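# Four arms sort stickered items into matching-color containers

## Task

Place every item inside the container whose color is the same as the sticker on that item.

## Robot and tools

Setup. Four identical i2rt Big YAM arms (arm1, arm2, arm3, arm4) work in one shared scene frame. The origin is on the floor and +z is up. Each arm has six revolute joints, a two-finger gripper and a wrist camera. Four room cameras are fixed in place: cam_room_a1, cam_room_a2, cam_room_b1 and cam_room_b2. The wrist cameras are arm1_cam_wrist to arm4_cam_wrist. Calibrated foot (base_link) poses, in m with quaternion wxyz, are: arm1 (-0.644, +1.377, +0.914; +0.682, +0.007, +0.004, +0.731); arm2 (-0.655, -0.555, +0.928; +0.747, +0.002, +0.000, -0.665); arm3 (+0.651, -1.332, +0.868; +0.663, -0.004, -0.006, -0.748); arm4 (+0.648, +0.477, +0.879; +0.687, +0.001, +0.003, +0.727). Each foot faces along its own +x. The hand reaches roughly 1.0 m from the joint1 axis.

Hand frame. "hand" is the point between the finger pads, about 1 cm short of the fingertips. The fingers point along the hand's +z and open along its y. The printed hand position can be off, more so at long reach. hand_target is where the hand would be at the joint targets the drive currently holds.

Tool move. It takes optional keys arm1..arm4 and cameras. Each arm key is an object for that arm alone, holding "joints", "target" (optionally with "speed"), or both. Any arm you leave out receives no new command, but it may still be driving toward an earlier target.
- "joints": absolute targets by name, in radians, except the gripper in metres. Ranges: joint1_rad -2.879 to 2.879 (base turn, positive counter-clockwise from above); joint2_rad 0 to 3.141 (shoulder); joint3_rad 0 to 3.019 (elbow, positive opens); joint4_rad -1.692 to 1.57 (hand pitch, positive lifts the fingers); joint5_rad -1.57 to 1.57 (sideways swing, positive to the arm's right); joint6_rad -2.094 to 2.094 (roll, positive clockwise seen from behind). gripper_m runs from 0 to 0.093 and is the fingertip gap. When "target" is also sent, "joints" may hold only gripper_m.
- "target": one list of seven numbers [x, y, z, qw, qx, qy, qz]. It is an absolute hand pose in the scene frame, in metres, in the same form as the "hand" line. The hand follows a straight line from its hand_target to it.
- "speed": top speed of that path, 0.002 to 0.5 m/s, default 0.25. Turning is capped at twice that value in rad/s. It is only allowed together with "target".
All motions in one call begin together. All hand paths in a call share an end time, set by the slowest. A path lasts 0.5 to 10 s and an action at most 15 s. The controller limits each step to 100 mm and 20 degrees beyond the measured pose. Expect misses of a centimetre or more, lag, and overshoot when the arm is nearly straight. Paths do not avoid objects or other arms. Unknown keys make a call invalid. Out-of-range values get it refused, and then your later move, wait and finished_scene calls in that reply are skipped.

Other tools. wait(seconds 0 to 10, cameras) issues nothing new and returns the state and images. zoom_image(camera, region [x0, y0, x1, y1] in pixels, top-left origin, at most 504 by 504) enlarges a part of that camera's latest image. read_manual(section="licences") returns licence text only. finished_scene(scene) ends the current scene and cannot be undone. The task must remain complete without help from the robots.

Results. You get the state of each robot plus images in the order listed on the "pictures" line. A robot listed under "as last shown" was not commanded: its status reads "not commanded" and any missing lines are unchanged. The "move" line reports each moved robot as done or gives its worst status. Possible statuses: off_target (stopped short, may still push); time_out (each joint holds a nearby target and keeps pushing, as shown under on_its_own; to relieve it, send the reported position); not_followed ("joint command not followed" or "pose unreachable", withheld by the self/arm collision check). Joint velocities are in rad/s, with gripper in m/s; "within noise" means effectively still. Joint torques are in N m. Entries 3 and 4 wrap at ±28. Readings carry offsets and noise.

Gripper. While gripping a hard item at full force, gripper_m reads up to about 5 mm narrower than the item, or sometimes about 2 mm wider. Closed on nothing it reads 0 to 0.003. For a firm grip, command about 5 mm below the width read at first contact, or deeper for soft, small or round items. Soft items get crushed more as the target shrinks. To release, command clearly wider than the reading. Force is roughly 50 to 64 N per pad.

Cautions. Never let items drop, fall off the work area or hit the floor. Don't release while an item is moving. Avoid slams, hard impacts and long hard pushing: the arms do not stop when they touch something. Never bring two arms into hard contact, and never close a gripper on another arm's fingers. The collision check can act late and lets fingers, gripper housings and wrist cameras meet. Holding loads, staying stretched out or pushing at unreachable poses heats the motors. A MOTOR HOT line warns at 85 °C. At 100 °C that arm goes limp for 30 to 60 s or more, and its keys show limit_stop_at_motor_heat; resend the targets afterward. Loose items may occasionally be nudged by outside forces. The scene keeps running while you compose a reply, holding the last commands. Smooth, economical motion is preferred.

Each tool is called after ">>>" as name([rows], argument=value, ...), one row to a line, values as JSON.

## Session

>>> move()

Scene clock: 0.00 s.
Joint torques (N m): no reading
Motor temperatures (°C): arm1=[22 24 25 23 21 21 21] | arm2=[24 24 24 22 22 20 23] | arm3=[24 24 23 24 24 23 23] | arm4=[23 21 22 22 25 21 24]
Heat: arm1: hottest joint3_rad 25 °C; arm2: hottest joint1_rad 24 °C; arm3: hottest joint1_rad 24 °C; arm4: hottest joint5_rad 25 °C.
Joint velocities: within noise
arm1.joint_positions: joint1_rad=-0.126 joint2_rad=+0.534 joint3_rad=+1.403 joint4_rad=-1.611 joint5_rad=-0.026 joint6_rad=-0.127 gripper_m=+0.09396
arm1.joint_status: not commanded
arm1.hand: x=-0.6307 y=+1.5344 z=+1.4214 quat_wxyz=(-0.298, +0.671, -0.622, -0.272) (m; scene frame)
arm1.hand_target: x=-0.6306 y=+1.5327 z=+1.4326 quat_wxyz=(-0.308, +0.666, -0.618, -0.280) (m; scene frame)
arm1.hand_status: not commanded
arm2.joint_positions: joint1_rad=-0.045 joint2_rad=+0.390 joint3_rad=+1.428 joint4_rad=-1.186 joint5_rad=+0.166 joint6_rad=-0.774 gripper_m=+0.09396
arm2.joint_status: not commanded
arm2.hand: x=-0.6756 y=-0.6916 z=+1.5578 quat_wxyz=(-0.217, -0.319, -0.688, +0.615) (m; scene frame)
arm2.hand_target: x=-0.6760 y=-0.6854 z=+1.5652 quat_wxyz=(-0.221, -0.317, -0.681, +0.622) (m; scene frame)
arm2.hand_status: not commanded
arm3.joint_positions: joint1_rad=+0.075 joint2_rad=+0.276 joint3_rad=+1.523 joint4_rad=-1.599 joint5_rad=-0.185 joint6_rad=-0.597 gripper_m=+0.09396
arm3.joint_status: not commanded
arm3.hand: x=+0.6803 y=-1.3506 z=+1.4452 quat_wxyz=(-0.326, -0.350, -0.735, +0.481) (m; scene frame)
arm3.hand_target: x=+0.6804 y=-1.3484 z=+1.4507 quat_wxyz=(-0.328, -0.347, -0.731, +0.487) (m; scene frame)
arm3.hand_status: not commanded
arm4.joint_positions: joint1_rad=+0.109 joint2_rad=+0.555 joint3_rad=+1.556 joint4_rad=-1.251 joint5_rad=+0.178 joint6_rad=-0.775 gripper_m=+0.09396
arm4.joint_status: not commanded
arm4.hand: x=+0.6522 y=+0.6599 z=+1.5276 quat_wxyz=(-0.572, +0.731, -0.297, -0.221) (m; scene frame)
arm4.hand_target: x=+0.6531 y=+0.6547 z=+1.5360 quat_wxyz=(-0.580, +0.725, -0.296, -0.226) (m; scene frame)
arm4.hand_status: not commanded
pictures: arm1_cam_wrist, arm2_cam_wrist, arm3_cam_wrist, arm4_cam_wrist, cam_room_a1, cam_room_a2, cam_room_b1, cam_room_b2
Images, in order (width x height): arm1_cam_wrist 672x504, arm2_cam_wrist 672x504, arm3_cam_wrist 672x504, arm4_cam_wrist 672x504, cam_room_a1 672x504, cam_room_a2 672x504, cam_room_b1 672x504, cam_room_b2 672x504.

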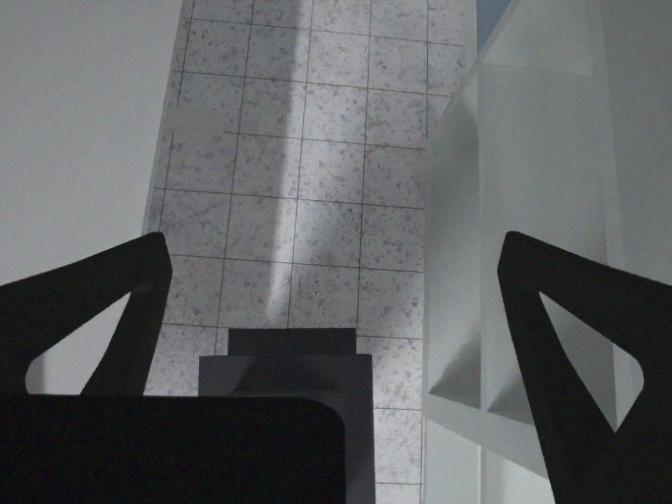

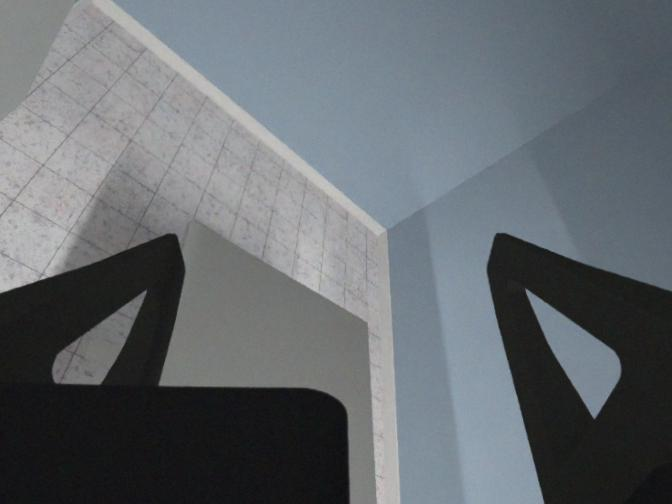

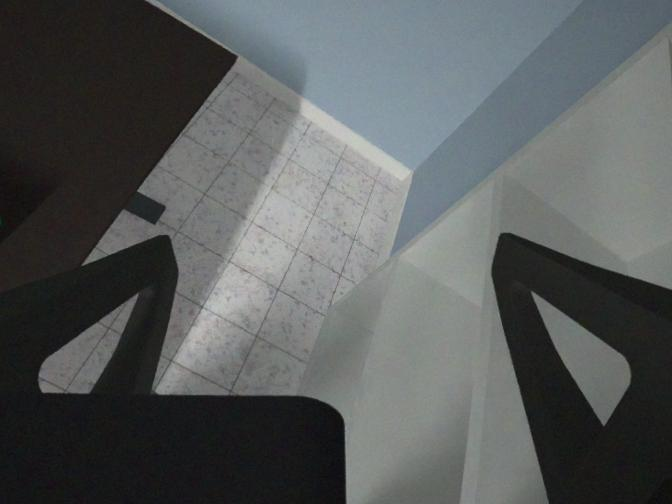

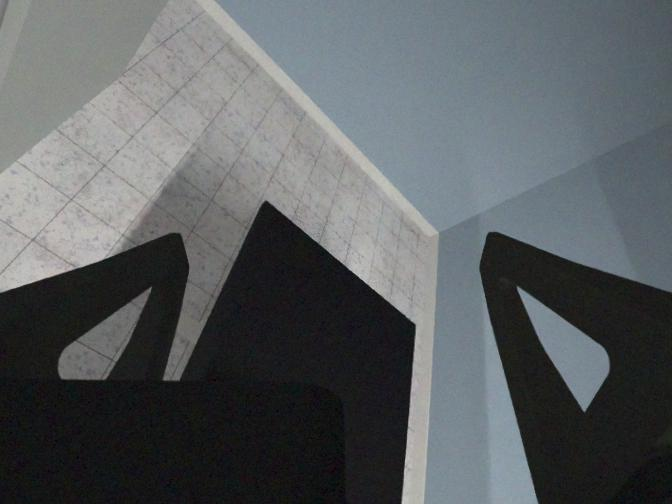

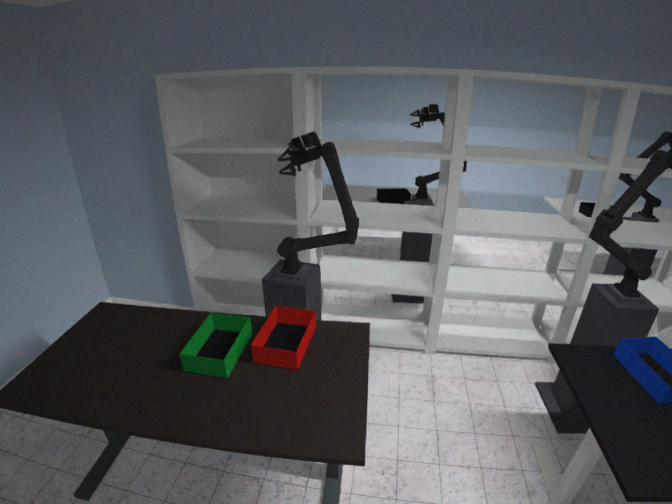

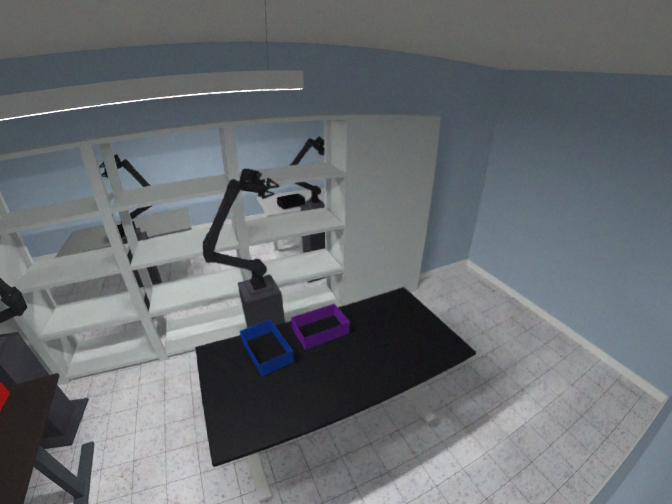

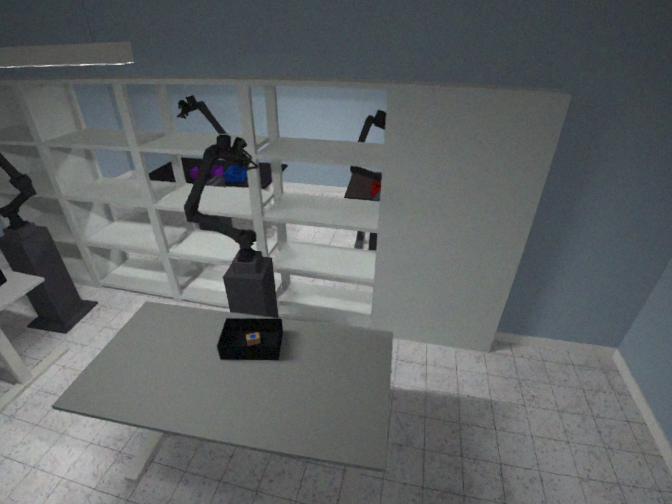

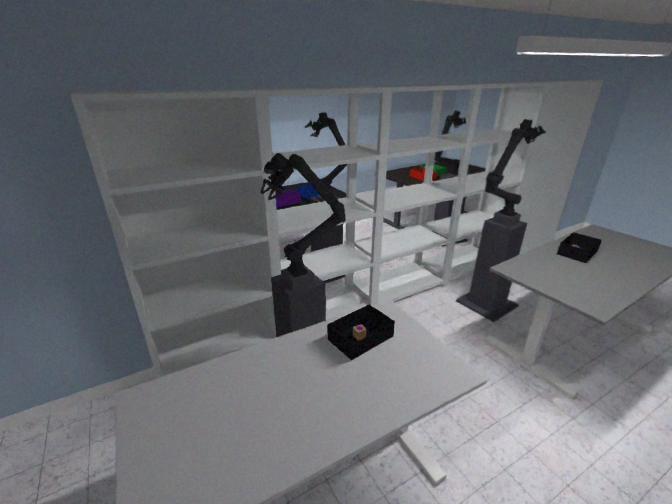

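>>> zoom_image(camera="cam_room_b1", region=[180, 300, 320, 405])

>>> zoom_image(camera="cam_room_b2", region=[300, 290, 420, 380])

>>> zoom_image(camera="cam_room_b1", region=[0, 70, 504, 400])

>>> zoom_image(camera="cam_room_a1", region=[150, 60, 654, 420])

>>> zoom_image(camera="cam_room_b2", region=[168, 70, 672, 400])

>>> zoom_image(camera="cam_room_a2", region=[0, 70, 504, 440])

Scaled by 3.600.

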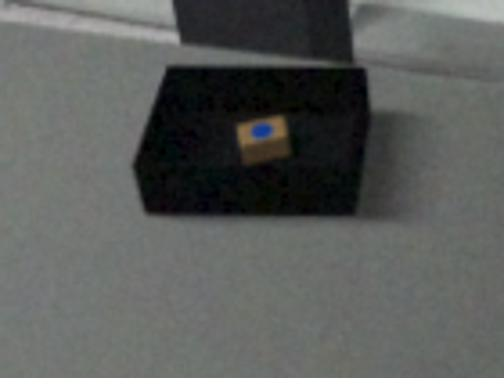

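Scaled by 4.200.

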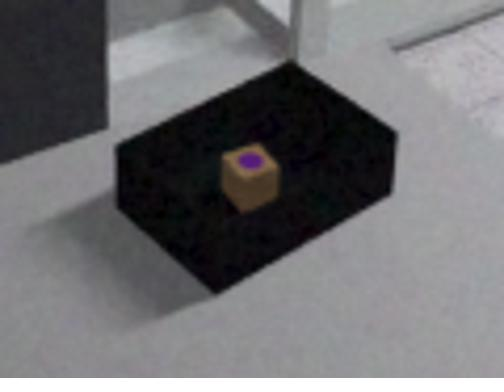

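Scaled by 1.000.

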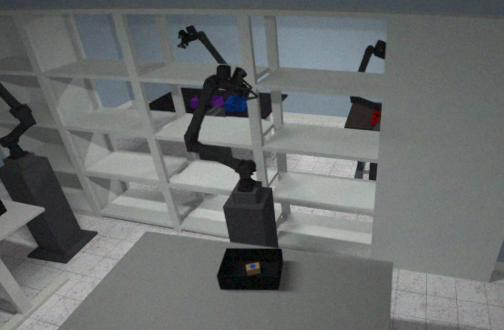

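Scaled by 1.000.

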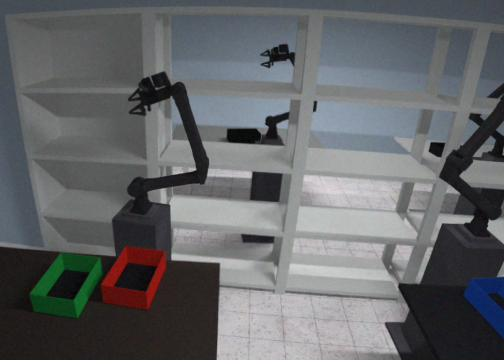

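Scaled by 1.000.

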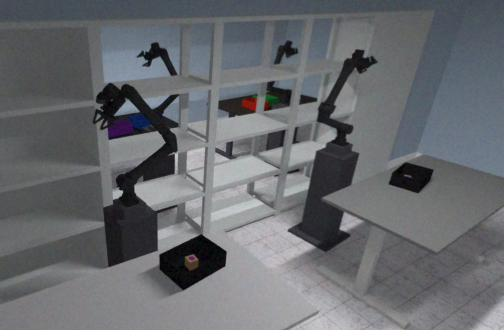

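Scaled by 1.000.

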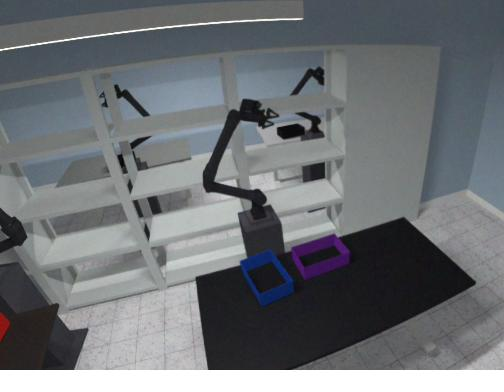

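>>> move(arm1={"joints":{"joint1_rad":1.68,"joint2_rad":1.12,"joint3_rad":1.24,"joint4_rad":-1.6,"joint5_rad":0,"joint6_rad":0}}, arm2={"joints":{"joint1_rad":-1.69,"joint2_rad":1.12,"joint3_rad":1.24,"joint4_rad":-1.6,"joint5_rad":0,"joint6_rad":0}}, arm3={"joints":{"joint1_rad":1.34,"joint2_rad":1.12,"joint3_rad":1.24,"joint4_rad":-1.6,"joint5_rad":0,"joint6_rad":0}}, arm4={"joints":{"joint1_rad":-1.11,"joint2_rad":1.12,"joint3_rad":1.24,"joint4_rad":-1.6,"joint5_rad":0,"joint6_rad":0}})

Scene clock: 59.20 s.
Joint torques (N m): arm1=[-1.85 -5.3 11.86 0.69 0.04 0.06] | arm2=[0.62 -8.88 10.95 0.4 -0.02 0.2] | arm3=[1.61 -7.71 9.14 0.05 0.03 0.02] | arm4=[0.91 -8.41 10.15 -0.27 0.07 0.18]
Motor temperatures (°C): arm1=[22 24 29 24 21 21 21] | arm2=[24 25 27 23 22 20 23] | arm3=[24 25 24 24 24 23 23] | arm4=[23 22 27 22 25 21 24]
Heat: arm1: hottest joint3_rad 29 °C; arm2: hottest joint3_rad 27 °C; arm3: hottest joint2_rad 25 °C; arm4: hottest joint3_rad 27 °C.
move: arm1 done; arm2 done; arm3 done; arm4 done
Joint velocities: within noise
arm1.joint_positions: joint1_rad=+1.678 joint2_rad=+1.137 joint3_rad=+1.225 joint4_rad=-1.601 joint5_rad=-0.002 joint6_rad=-0.006 gripper_m=+0.09398
arm1.joint_status: all done
arm1.hand: x=-0.9532 y=+1.3210 z=+1.2096 quat_wxyz=(+0.001, +0.995, +0.091, -0.036) (m; scene frame)
arm1.hand_target: x=-0.9536 y=+1.3204 z=+1.2207 quat_wxyz=(+0.002, +0.995, +0.089, -0.053) (m; scene frame)
arm1.hand_status: not commanded
arm2.joint_positions: joint1_rad=-1.690 joint2_rad=+1.123 joint3_rad=+1.243 joint4_rad=-1.588 joint5_rad=+0.000 joint6_rad=-0.013 gripper_m=+0.09397
arm2.joint_status: all done
arm2.hand: x=-0.9791 y=-0.5552 z=+1.2301 quat_wxyz=(+0.002, -0.999, -0.006, +0.051) (m; scene frame)
arm2.hand_target: x=-0.9751 y=-0.5550 z=+1.2296 quat_wxyz=(+0.002, -0.999, +0.001, +0.045) (m; scene frame)
arm2.hand_status: not commanded
arm3.joint_positions: joint1_rad=+1.334 joint2_rad=+1.124 joint3_rad=+1.234 joint4_rad=-1.598 joint5_rad=+0.000 joint6_rad=-0.008 gripper_m=+0.09398
arm3.joint_status: all done
arm3.hand: x=+0.9496 y=-1.4398 z=+1.1676 quat_wxyz=(-0.042, -0.173, -0.984, +0.014) (m; scene frame)
arm3.hand_target: x=+0.9503 y=-1.4379 z=+1.1712 quat_wxyz=(-0.046, -0.174, -0.984, +0.015) (m; scene frame)
arm3.hand_status: not commanded
arm4.joint_positions: joint1_rad=-1.109 joint2_rad=+1.127 joint3_rad=+1.217 joint4_rad=-1.590 joint5_rad=+0.001 joint6_rad=-0.013 gripper_m=+0.09396
arm4.joint_status: all done
arm4.hand: x=+0.9262 y=+0.6355 z=+1.1680 quat_wxyz=(-0.032, +0.262, -0.964, -0.008) (m; scene frame)
arm4.hand_target: x=+0.9271 y=+0.6359 z=+1.1792 quat_wxyz=(-0.041, +0.256, -0.966, -0.011) (m; scene frame)
arm4.hand_status: not commanded
pictures: arm1_cam_wrist, arm2_cam_wrist, arm3_cam_wrist, arm4_cam_wrist, cam_room_a1, cam_room_a2, cam_room_b1, cam_room_b2
Images, in order (width x height): arm1_cam_wrist 672x504, arm2_cam_wrist 672x504, arm3_cam_wrist 672x504, arm4_cam_wrist 672x504, cam_room_a1 672x504, cam_room_a2 672x504, cam_room_b1 672x504, cam_room_b2 672x504.

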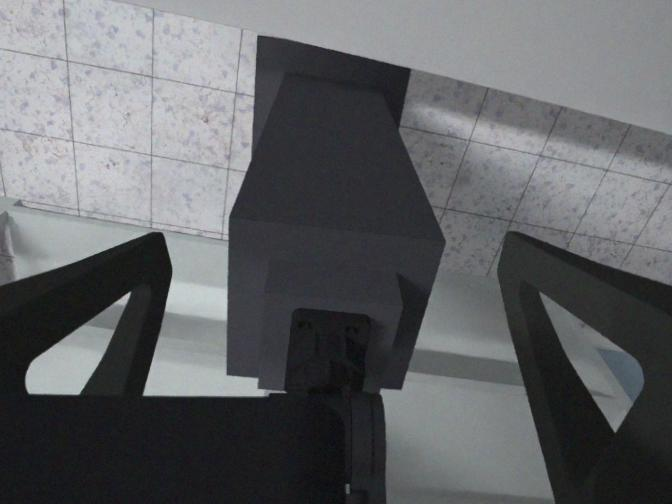

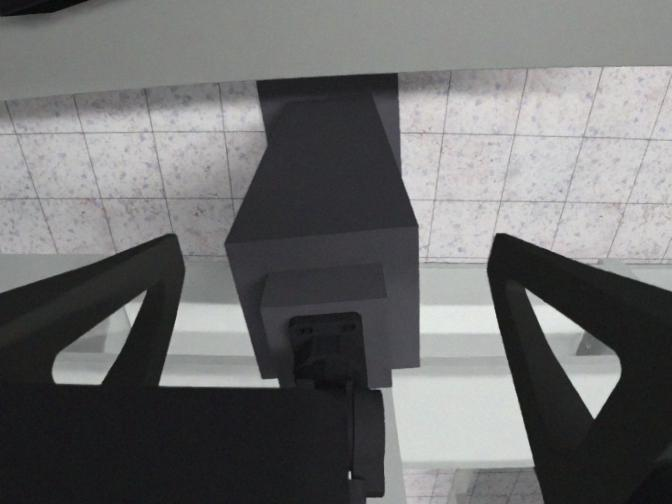

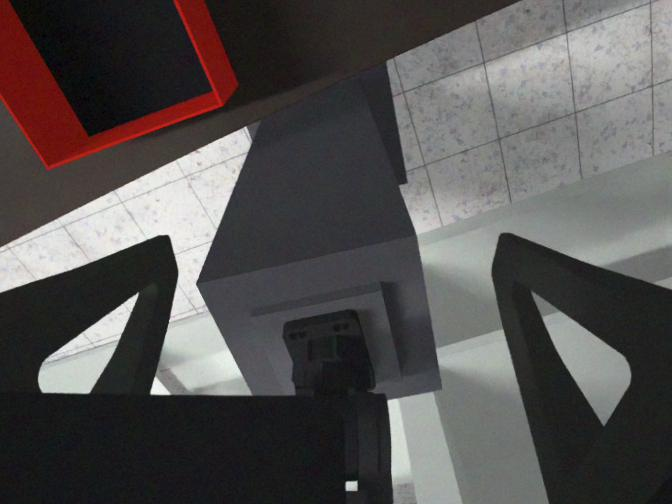

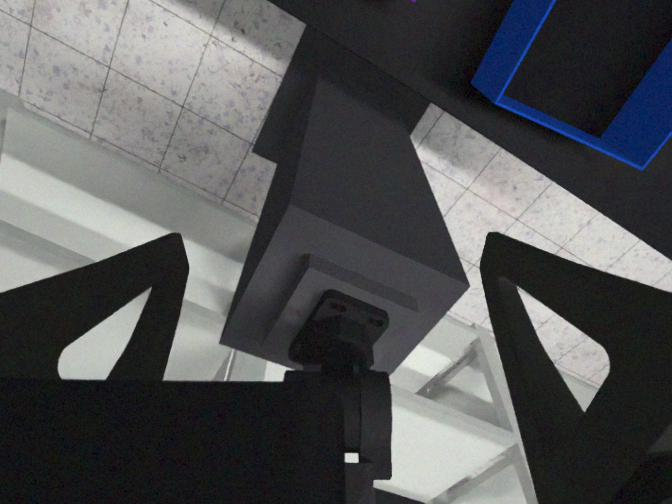

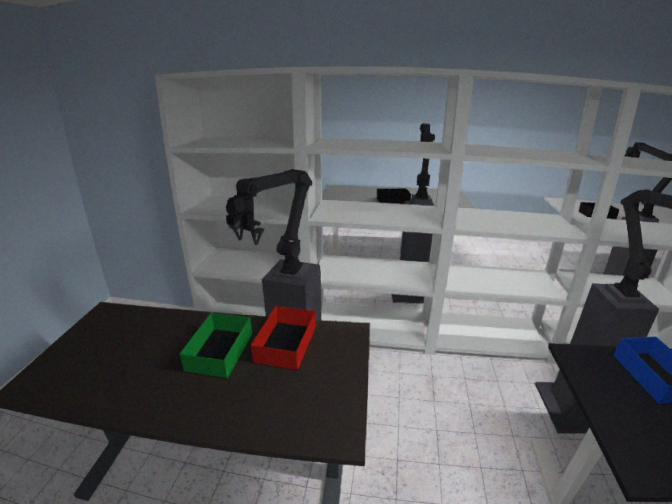

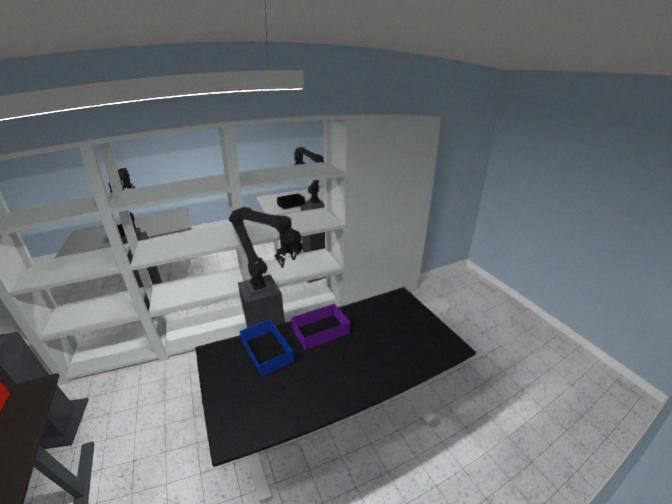

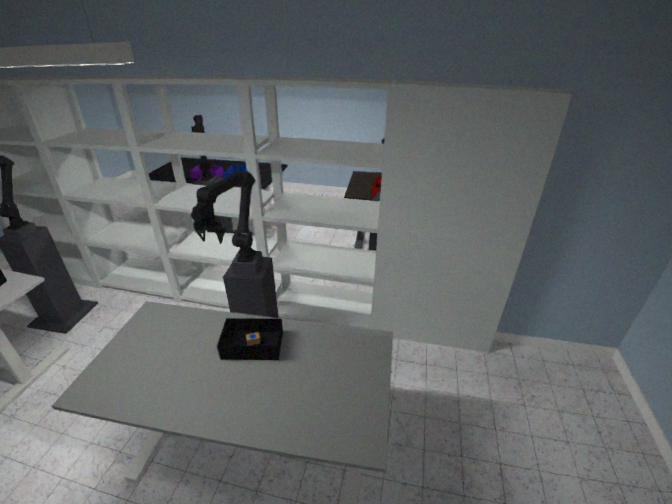

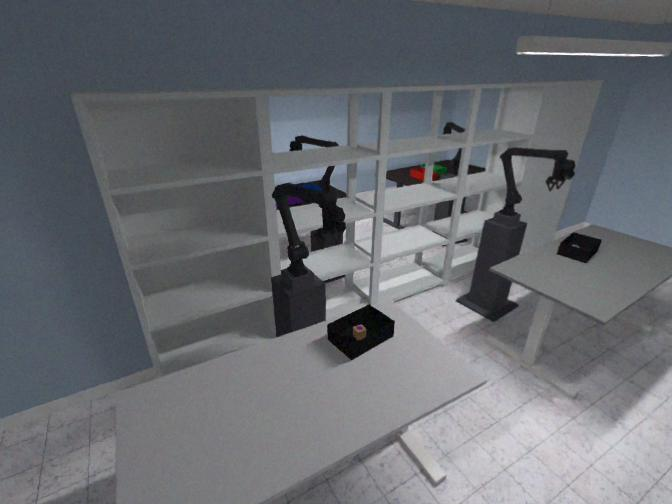

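>>> move(arm1={"joints":{"joint1_rad":1.9,"joint4_rad":-0.7}}, arm2={"joints":{"joint4_rad":-0.7}}, arm3={"joints":{"joint4_rad":-0.7}}, arm4={"joints":{"joint4_rad":-0.7}}, cameras=["arm1_cam_wrist","arm2_cam_wrist","arm3_cam_wrist","arm4_cam_wrist"])

Scene clock: 78.63 s.
Joint torques (N m): arm1=[-1.9 -7.41 13.37 2.56 0.06 0.13] | arm2=[0.56 -10.34 12.29 3.14 -0.02 0.19] | arm3=[1.67 -9.47 10.21 2.3 0.03 0.03] | arm4=[0.91 -10.46 11.21 1.89 0.06 0.2]
Motor temperatures (°C): arm1=[22 24 30 23 21 21 21] | arm2=[24 25 28 22 22 20 23] | arm3=[24 25 26 24 24 23 23] | arm4=[23 22 29 22 24 21 24]
Heat: arm1: hottest joint3_rad 30 °C; arm2: hottest joint3_rad 28 °C; arm3: hottest joint3_rad 26 °C; arm4: hottest joint3_rad 29 °C.
move: arm1 done; arm2 done; arm3 done; arm4 done
Joint velocities: within noise
arm1.joint_positions: joint1_rad=+1.903 joint2_rad=+1.136 joint3_rad=+1.225 joint4_rad=-0.722 joint5_rad=+0.000 joint6_rad=-0.006 gripper_m=+0.09398
arm1.joint_status: all done
arm1.hand: x=-1.1004 y=+1.1802 z=+1.3118 quat_wxyz=(+0.086, +0.870, +0.182, -0.450) (m; scene frame)
arm1.hand_target: x=-1.1011 y=+1.1817 z=+1.3325 quat_wxyz=(+0.092, +0.859, +0.175, -0.472) (m; scene frame)
arm1.hand_status: not commanded
arm2.joint_positions: joint1_rad=-1.690 joint2_rad=+1.123 joint3_rad=+1.243 joint4_rad=-0.719 joint5_rad=+0.000 joint6_rad=-0.013 gripper_m=+0.09397
arm2.joint_status: all done
arm2.hand: x=-1.1572 y=-0.5552 z=+1.3356 quat_wxyz=(+0.005, -0.885, -0.006, +0.466) (m; scene frame)
arm2.hand_target: x=-1.1587 y=-0.5549 z=+1.3393 quat_wxyz=(+0.002, -0.880, +0.000, +0.475) (m; scene frame)
arm2.hand_status: not commanded
arm3.joint_positions: joint1_rad=+1.334 joint2_rad=+1.124 joint3_rad=+1.234 joint4_rad=-0.718 joint5_rad=+0.000 joint6_rad=-0.008 gripper_m=+0.09398
arm3.joint_status: all done
arm3.hand: x=+1.1196 y=-1.5019 z=+1.2732 quat_wxyz=(-0.457, -0.151, -0.872, +0.090) (m; scene frame)
arm3.hand_target: x=+1.1225 y=-1.4995 z=+1.2821 quat_wxyz=(-0.469, -0.151, -0.865, +0.089) (m; scene frame)
arm3.hand_status: not commanded
arm4.joint_positions: joint1_rad=-1.109 joint2_rad=+1.127 joint3_rad=+1.217 joint4_rad=-0.718 joint5_rad=+0.001 joint6_rad=-0.013 gripper_m=+0.09396
arm4.joint_status: all done
arm4.hand: x=+1.0845 y=+0.7257 z=+1.2675 quat_wxyz=(-0.437, +0.234, -0.861, -0.112) (m; scene frame)
arm4.hand_target: x=+1.0871 y=+0.7271 z=+1.2882 quat_wxyz=(-0.457, +0.225, -0.852, -0.121) (m; scene frame)
arm4.hand_status: not commanded
pictures: arm1_cam_wrist, arm2_cam_wrist, arm3_cam_wrist, arm4_cam_wrist
Images, in order (width x height): arm1_cam_wrist 672x504, arm2_cam_wrist 672x504, arm3_cam_wrist 672x504, arm4_cam_wrist 672x504.

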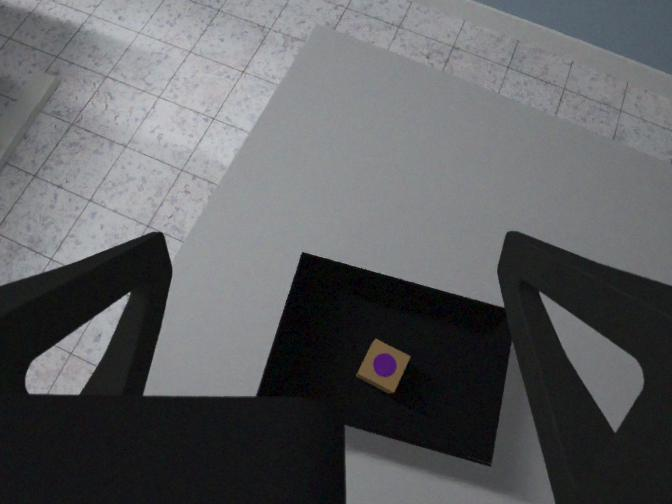

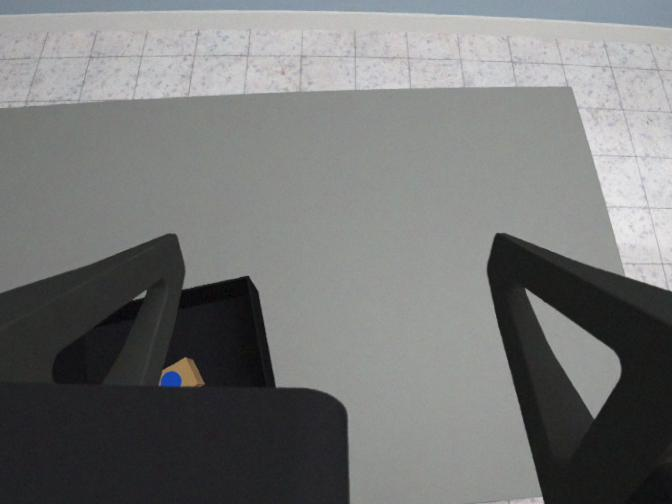

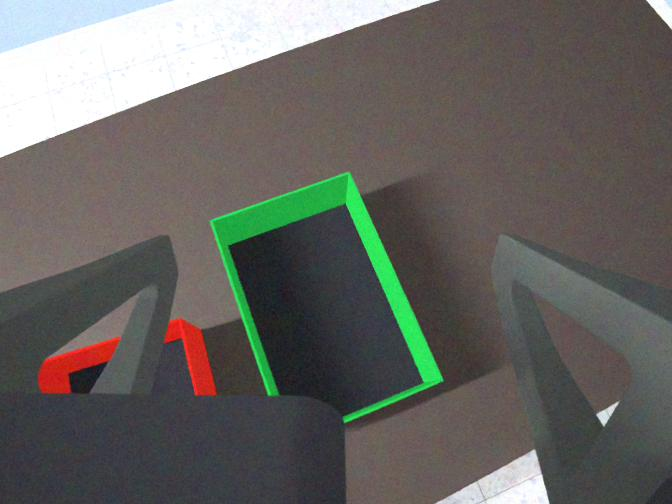

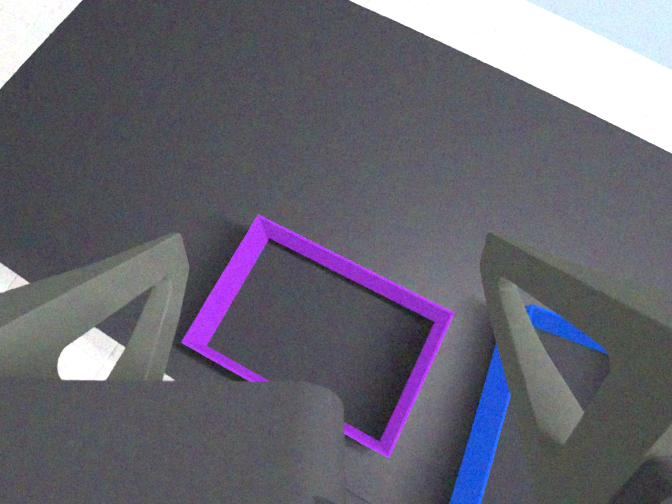

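>>> move(arm1={"target":[-1.075,1.268,1.0,0,-0.999,0.0436,0]}, arm2={"joints":{"joint1_rad":-1.25}}, arm4={"joints":{"joint1_rad":1.3,"joint2_rad":0.8,"joint3_rad":1.1,"joint4_rad":-0.3}})

Scene clock: 110.87 s.
Joint torques (N m): arm1=[-2.2 -10.99 10.13 0.03 -0.02 0.11] | arm2=[0.21 -10.4 12.29 3.21 0.01 0.19] | arm3=[1.55 -9.47 10.25 2.3 0.03 0.02] | arm4=[1.85 -3.96 10.21 1.89 -0.14 0.12]
Motor temperatures (°C): arm1=[22 24 32 24 21 21 21] | arm2=[24 25 30 23 22 20 23] | arm3=[24 25 28 24 24 23 23] | arm4=[23 22 33 22 24 21 24]
Heat: arm1: hottest joint3_rad 32 °C; arm2: hottest joint3_rad 30 °C; arm3: hottest joint3_rad 28 °C; arm4: hottest joint3_rad 33 °C.
move: arm1 done; arm2 done; arm4 done
Joint velocities: within noise
arm1.joint_positions: joint1_rad=+1.755 joint2_rad=+1.633 joint3_rad=+1.128 joint4_rad=-1.086 joint5_rad=-0.005 joint6_rad=+0.324 gripper_m=+0.09398
arm1.joint_status: not commanded
arm1.hand: x=-1.0709 y=+1.2658 z=+0.9942 quat_wxyz=(-0.002, +0.999, -0.036, +0.002) (m; scene frame)
arm1.hand_target: x=-1.0750 y=+1.2680 z=+1.0000 quat_wxyz=(+0.000, +0.999, -0.044, +0.000) (m; scene frame)
arm1.hand_status: done (0.007 m and 1.0 deg from the pose sent, 0.325 m and 61.0 deg at the start)
arm2.joint_positions: joint1_rad=-1.244 joint2_rad=+1.123 joint3_rad=+1.243 joint4_rad=-0.719 joint5_rad=+0.000 joint6_rad=-0.013 gripper_m=+0.09397
arm2.joint_status: all done
arm2.hand: x=-1.1087 y=-0.7717 z=+1.3351 quat_wxyz=(-0.099, -0.862, -0.201, +0.455) (m; scene frame)
arm2.hand_target: x=-1.1115 y=-0.7694 z=+1.3388 quat_wxyz=(-0.102, -0.859, -0.192, +0.463) (m; scene frame)
arm2.hand_status: not commanded
arm3.joint_positions: joint1_rad=+1.334 joint2_rad=+1.124 joint3_rad=+1.234 joint4_rad=-0.717 joint5_rad=+0.000 joint6_rad=-0.008 gripper_m=+0.09398
arm3.joint_status: not commanded
arm3.hand: x=+1.1197 y=-1.5020 z=+1.2733 quat_wxyz=(-0.457, -0.151, -0.872, +0.090) (m; scene frame)
arm3.hand_target: x=+1.1225 y=-1.4995 z=+1.2822 quat_wxyz=(-0.470, -0.151, -0.865, +0.089) (m; scene frame)
arm3.hand_status: not commanded
arm4.joint_positions: joint1_rad=+1.287 joint2_rad=+0.797 joint3_rad=+1.089 joint4_rad=-0.313 joint5_rad=+0.007 joint6_rad=-0.011 gripper_m=+0.09396
arm4.joint_status: all done
arm4.hand: x=+0.2442 y=+0.5751 z=+1.4345 quat_wxyz=(-0.084, +0.708, -0.081, -0.696) (m; scene frame)
arm4.hand_target: x=+0.2425 y=+0.5686 z=+1.4431 quat_wxyz=(-0.074, +0.701, -0.077, -0.705) (m; scene frame)
arm4.hand_status: not commanded
pictures: arm1_cam_wrist, arm2_cam_wrist, arm3_cam_wrist, arm4_cam_wrist, cam_room_a1, cam_room_a2, cam_room_b1, cam_room_b2
Images, in order (width x height): arm1_cam_wrist 672x504, arm2_cam_wrist 672x504, arm3_cam_wrist 672x504, arm4_cam_wrist 672x504, cam_room_a1 672x504, cam_room_a2 672x504, cam_room_b1 672x504, cam_room_b2 672x504.

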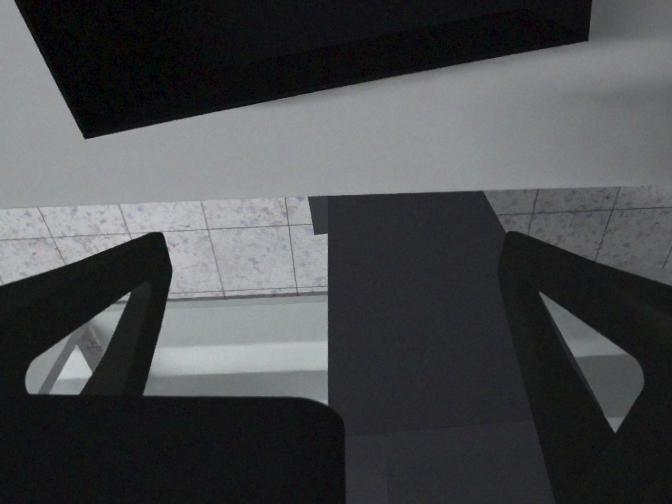

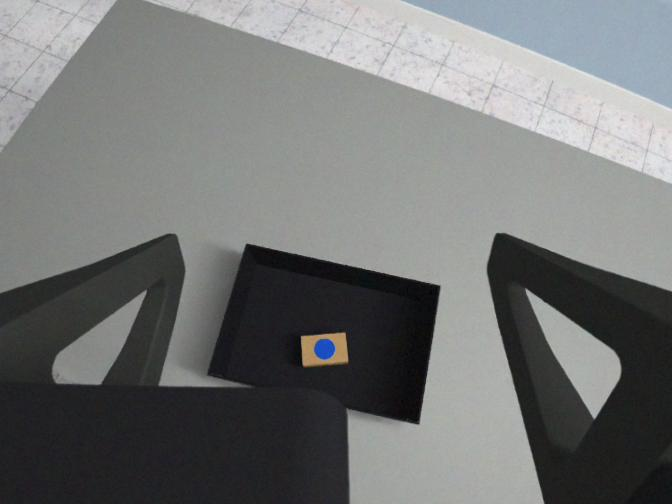

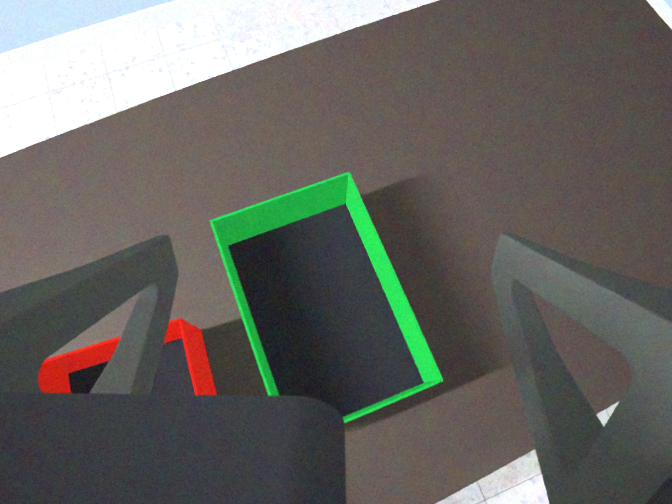

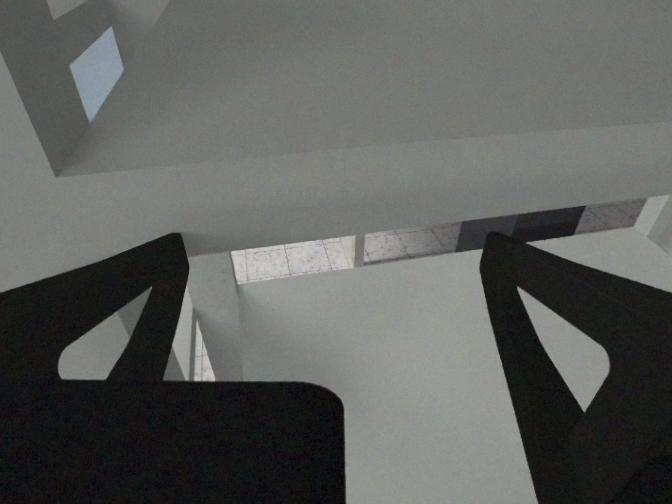

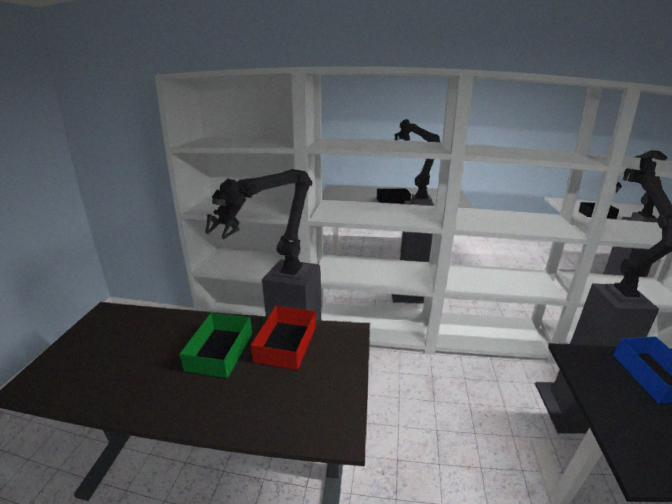

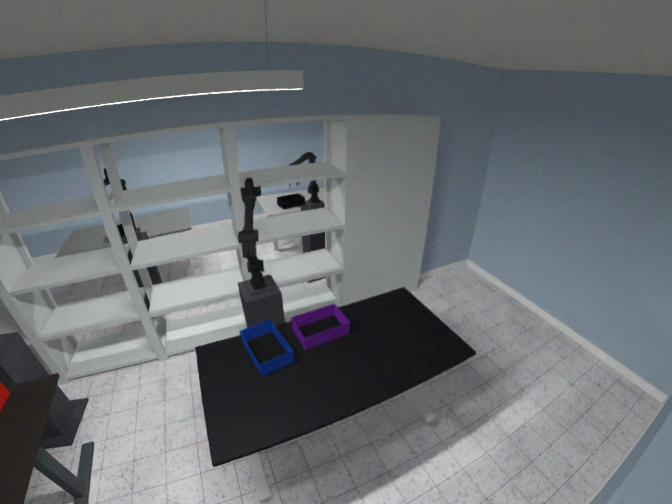

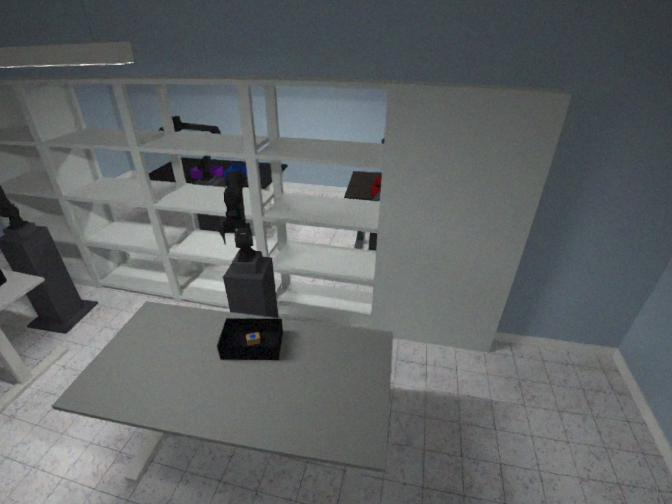

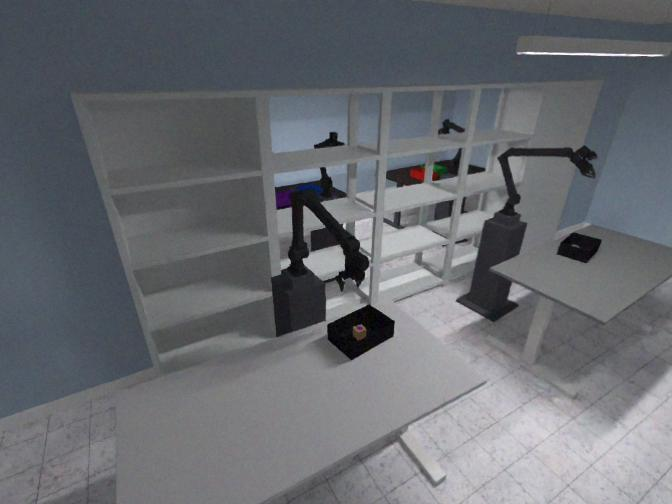

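>>> move(arm1={"target":[-1.15,1.227,0.95,0,-0.999,0.0436,0]}, arm2={"target":[-1.165,-0.814,0.96,0,-0.970,-0.242,0]}, arm4={"joints":{"joint1_rad":1.3,"joint4_rad":0.0}}, cameras=["arm1_cam_wrist","arm2_cam_wrist","arm4_cam_wrist"])

Scene clock: 160.63 s.
Joint torques (N m): arm1=[-0.62 -13.22 13.48 0.79 -0.02 0.09] | arm2=[1.61 -19.43 13.79 0.16 -0.1 0] | arm3=[1.61 -9.35 10.21 2.28 0.02 0.03] | arm4=[1.49 -2.84 11.71 2 0.09 0.18]
Motor temperatures (°C): arm1=[22 25 31 23 21 21 21] | arm2=[24 25 31 23 22 20 23] | arm3=[24 25 30 24 24 23 23] | arm4=[23 22 36 22 25 21 24]
Heat: arm1: hottest joint3_rad 31 °C; arm2: hottest joint3_rad 31 °C; arm3: hottest joint3_rad 30 °C; arm4: hottest joint3_rad 36 °C.
move: arm1 off_target; arm2 off_target; arm4 done
Joint velocities: within noise
arm1.joint_positions: joint1_rad=+1.778 joint2_rad=+1.869 joint3_rad=+1.293 joint4_rad=-1.060 joint5_rad=-0.006 joint6_rad=+0.366 gripper_m=+0.09398
arm1.joint_status: not commanded
arm1.hand: x=-1.1266 y=+1.2397 z=+0.9403 quat_wxyz=(-0.009, +0.999, -0.045, +0.024) (m; scene frame)
arm1.hand_target: x=-1.1488 y=+1.2273 z=+0.9507 quat_wxyz=(+0.000, +0.999, -0.044, +0.000) (m; scene frame)
arm1.hand_status: off_target (0.028 m and 2.9 deg from the pose sent, 0.099 m and 1.0 deg at the start)
arm2.joint_positions: joint1_rad=-1.227 joint2_rad=+1.949 joint3_rad=+1.441 joint4_rad=-1.082 joint5_rad=+0.000 joint6_rad=-0.013 gripper_m=+0.09397
arm2.joint_status: not commanded
arm2.hand: x=-1.1513 y=-0.8011 z=+0.9519 quat_wxyz=(+0.003, -0.972, -0.234, -0.011) (m; scene frame)
arm2.hand_target: x=-1.1643 y=-0.8138 z=+0.9603 quat_wxyz=(+0.000, -0.970, -0.242, +0.000) (m; scene frame)
arm2.hand_status: off_target (0.020 m and 1.6 deg from the pose sent, 0.381 m and 55.5 deg at the start)
arm3: as last shown
arm4.joint_positions: joint1_rad=+1.291 joint2_rad=+0.792 joint3_rad=+1.069 joint4_rad=-0.018 joint5_rad=+0.001 joint6_rad=-0.014 gripper_m=+0.09396
arm4.joint_status: all done
arm4.hand: x=+0.2515 y=+0.5708 z=+1.4959 quat_wxyz=(-0.093, +0.605, -0.066, -0.788) (m; scene frame)
arm4.hand_target: x=+0.2536 y=+0.5664 z=+1.5159 quat_wxyz=(-0.085, +0.588, -0.065, -0.802) (m; scene frame)
arm4.hand_status: not commanded
pictures: arm1_cam_wrist, arm2_cam_wrist, arm4_cam_wrist
Images, in order (width x height): arm1_cam_wrist 672x504, arm2_cam_wrist 672x504, arm4_cam_wrist 672x504.

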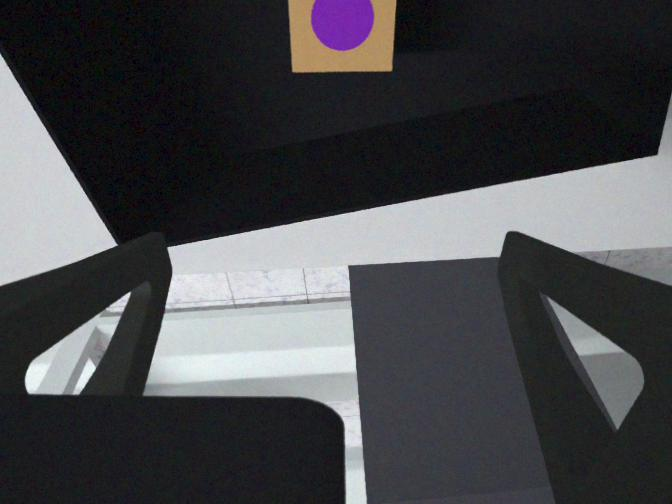

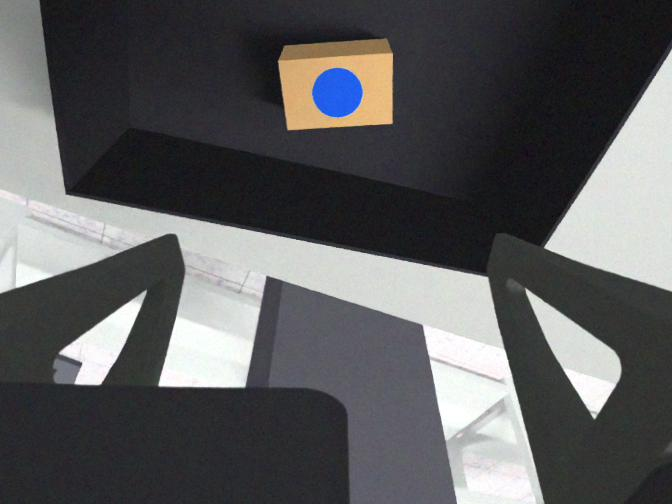

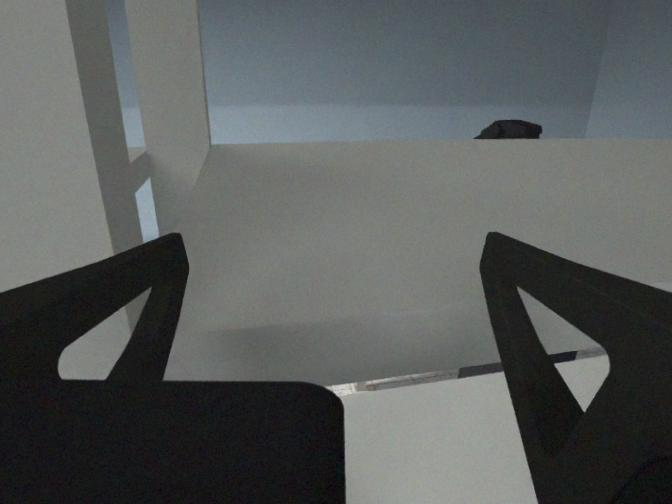

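>>> move(arm1={"target":[-1.167,1.232,0.87,0,-0.999,0.0436,0]}, arm2={"target":[-1.15,-0.807,0.87,0,-0.970,-0.242,0]}, cameras=["arm1_cam_wrist","arm2_cam_wrist"])

Scene clock: 190.70 s.
Joint torques (N m): arm1=[-2.43 -16.85 11.44 0.7 0.04 -0.05] | arm2=[1.55 -19.6 8.46 1.24 -0.09 0.01] | arm3=[1.67 -9.35 10.24 2.29 0.02 0.05] | arm4=[1.44 -2.96 11.64 1.94 0.05 0.19]
Motor temperatures (°C): arm1=[22 26 34 23 21 21 21] | arm2=[24 25 32 22 22 20 23] | arm3=[24 25 30 24 24 23 23] | arm4=[23 22 35 22 24 21 24]
Heat: arm1: hottest joint3_rad 34 °C; arm2: hottest joint3_rad 32 °C; arm3: hottest joint3_rad 30 °C; arm4: hottest joint3_rad 35 °C.
move: arm1 off_target; arm2 off_target
Joint velocities: within noise
arm1.joint_positions: joint1_rad=+1.778 joint2_rad=+2.044 joint3_rad=+1.296 joint4_rad=-0.903 joint5_rad=-0.006 joint6_rad=+0.365 gripper_m=+0.09398
arm1.joint_status: not commanded
arm1.hand: x=-1.1401 y=+1.2364 z=+0.8532 quat_wxyz=(-0.011, +0.998, -0.044, +0.031) (m; scene frame)
arm1.hand_target: x=-1.1660 y=+1.2324 z=+0.8709 quat_wxyz=(+0.000, +0.999, -0.044, +0.000) (m; scene frame)
arm1.hand_status: off_target (0.032 m and 3.8 deg from the pose sent, 0.081 m and 2.9 deg at the start)
arm2.joint_positions: joint1_rad=-1.227 joint2_rad=+2.043 joint3_rad=+1.373 joint4_rad=-0.890 joint5_rad=+0.000 joint6_rad=-0.013 gripper_m=+0.09397
arm2.joint_status: not commanded
arm2.hand: x=-1.1537 y=-0.8024 z=+0.8802 quat_wxyz=(+0.000, -0.972, -0.235, +0.004) (m; scene frame)
arm2.hand_target: x=-1.1497 y=-0.8069 z=+0.8701 quat_wxyz=(+0.000, -0.970, -0.242, +0.000) (m; scene frame)
arm2.hand_status: off_target (0.012 m and 1.0 deg from the pose sent, 0.082 m and 1.6 deg at the start)
arm3, arm4: as last shown
pictures: arm1_cam_wrist, arm2_cam_wrist
Images, in order (width x height): arm1_cam_wrist 672x504, arm2_cam_wrist 672x504.

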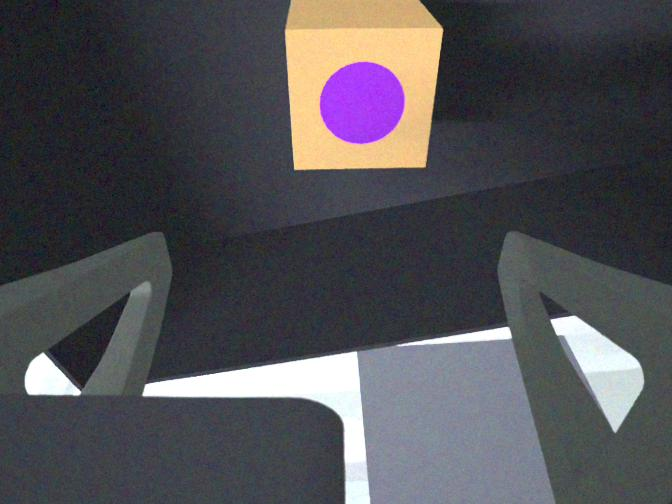

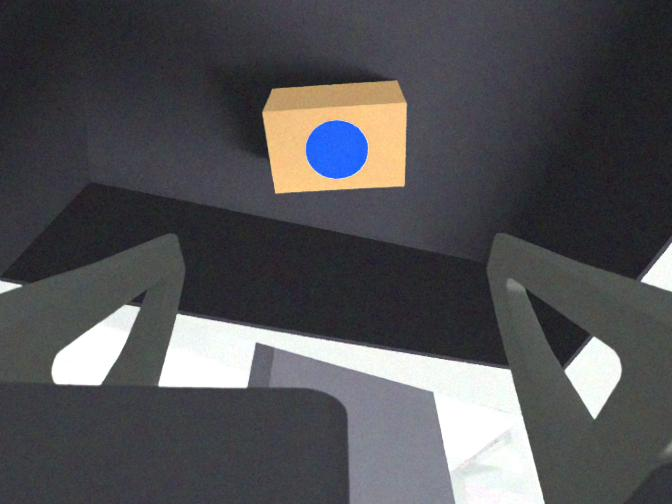

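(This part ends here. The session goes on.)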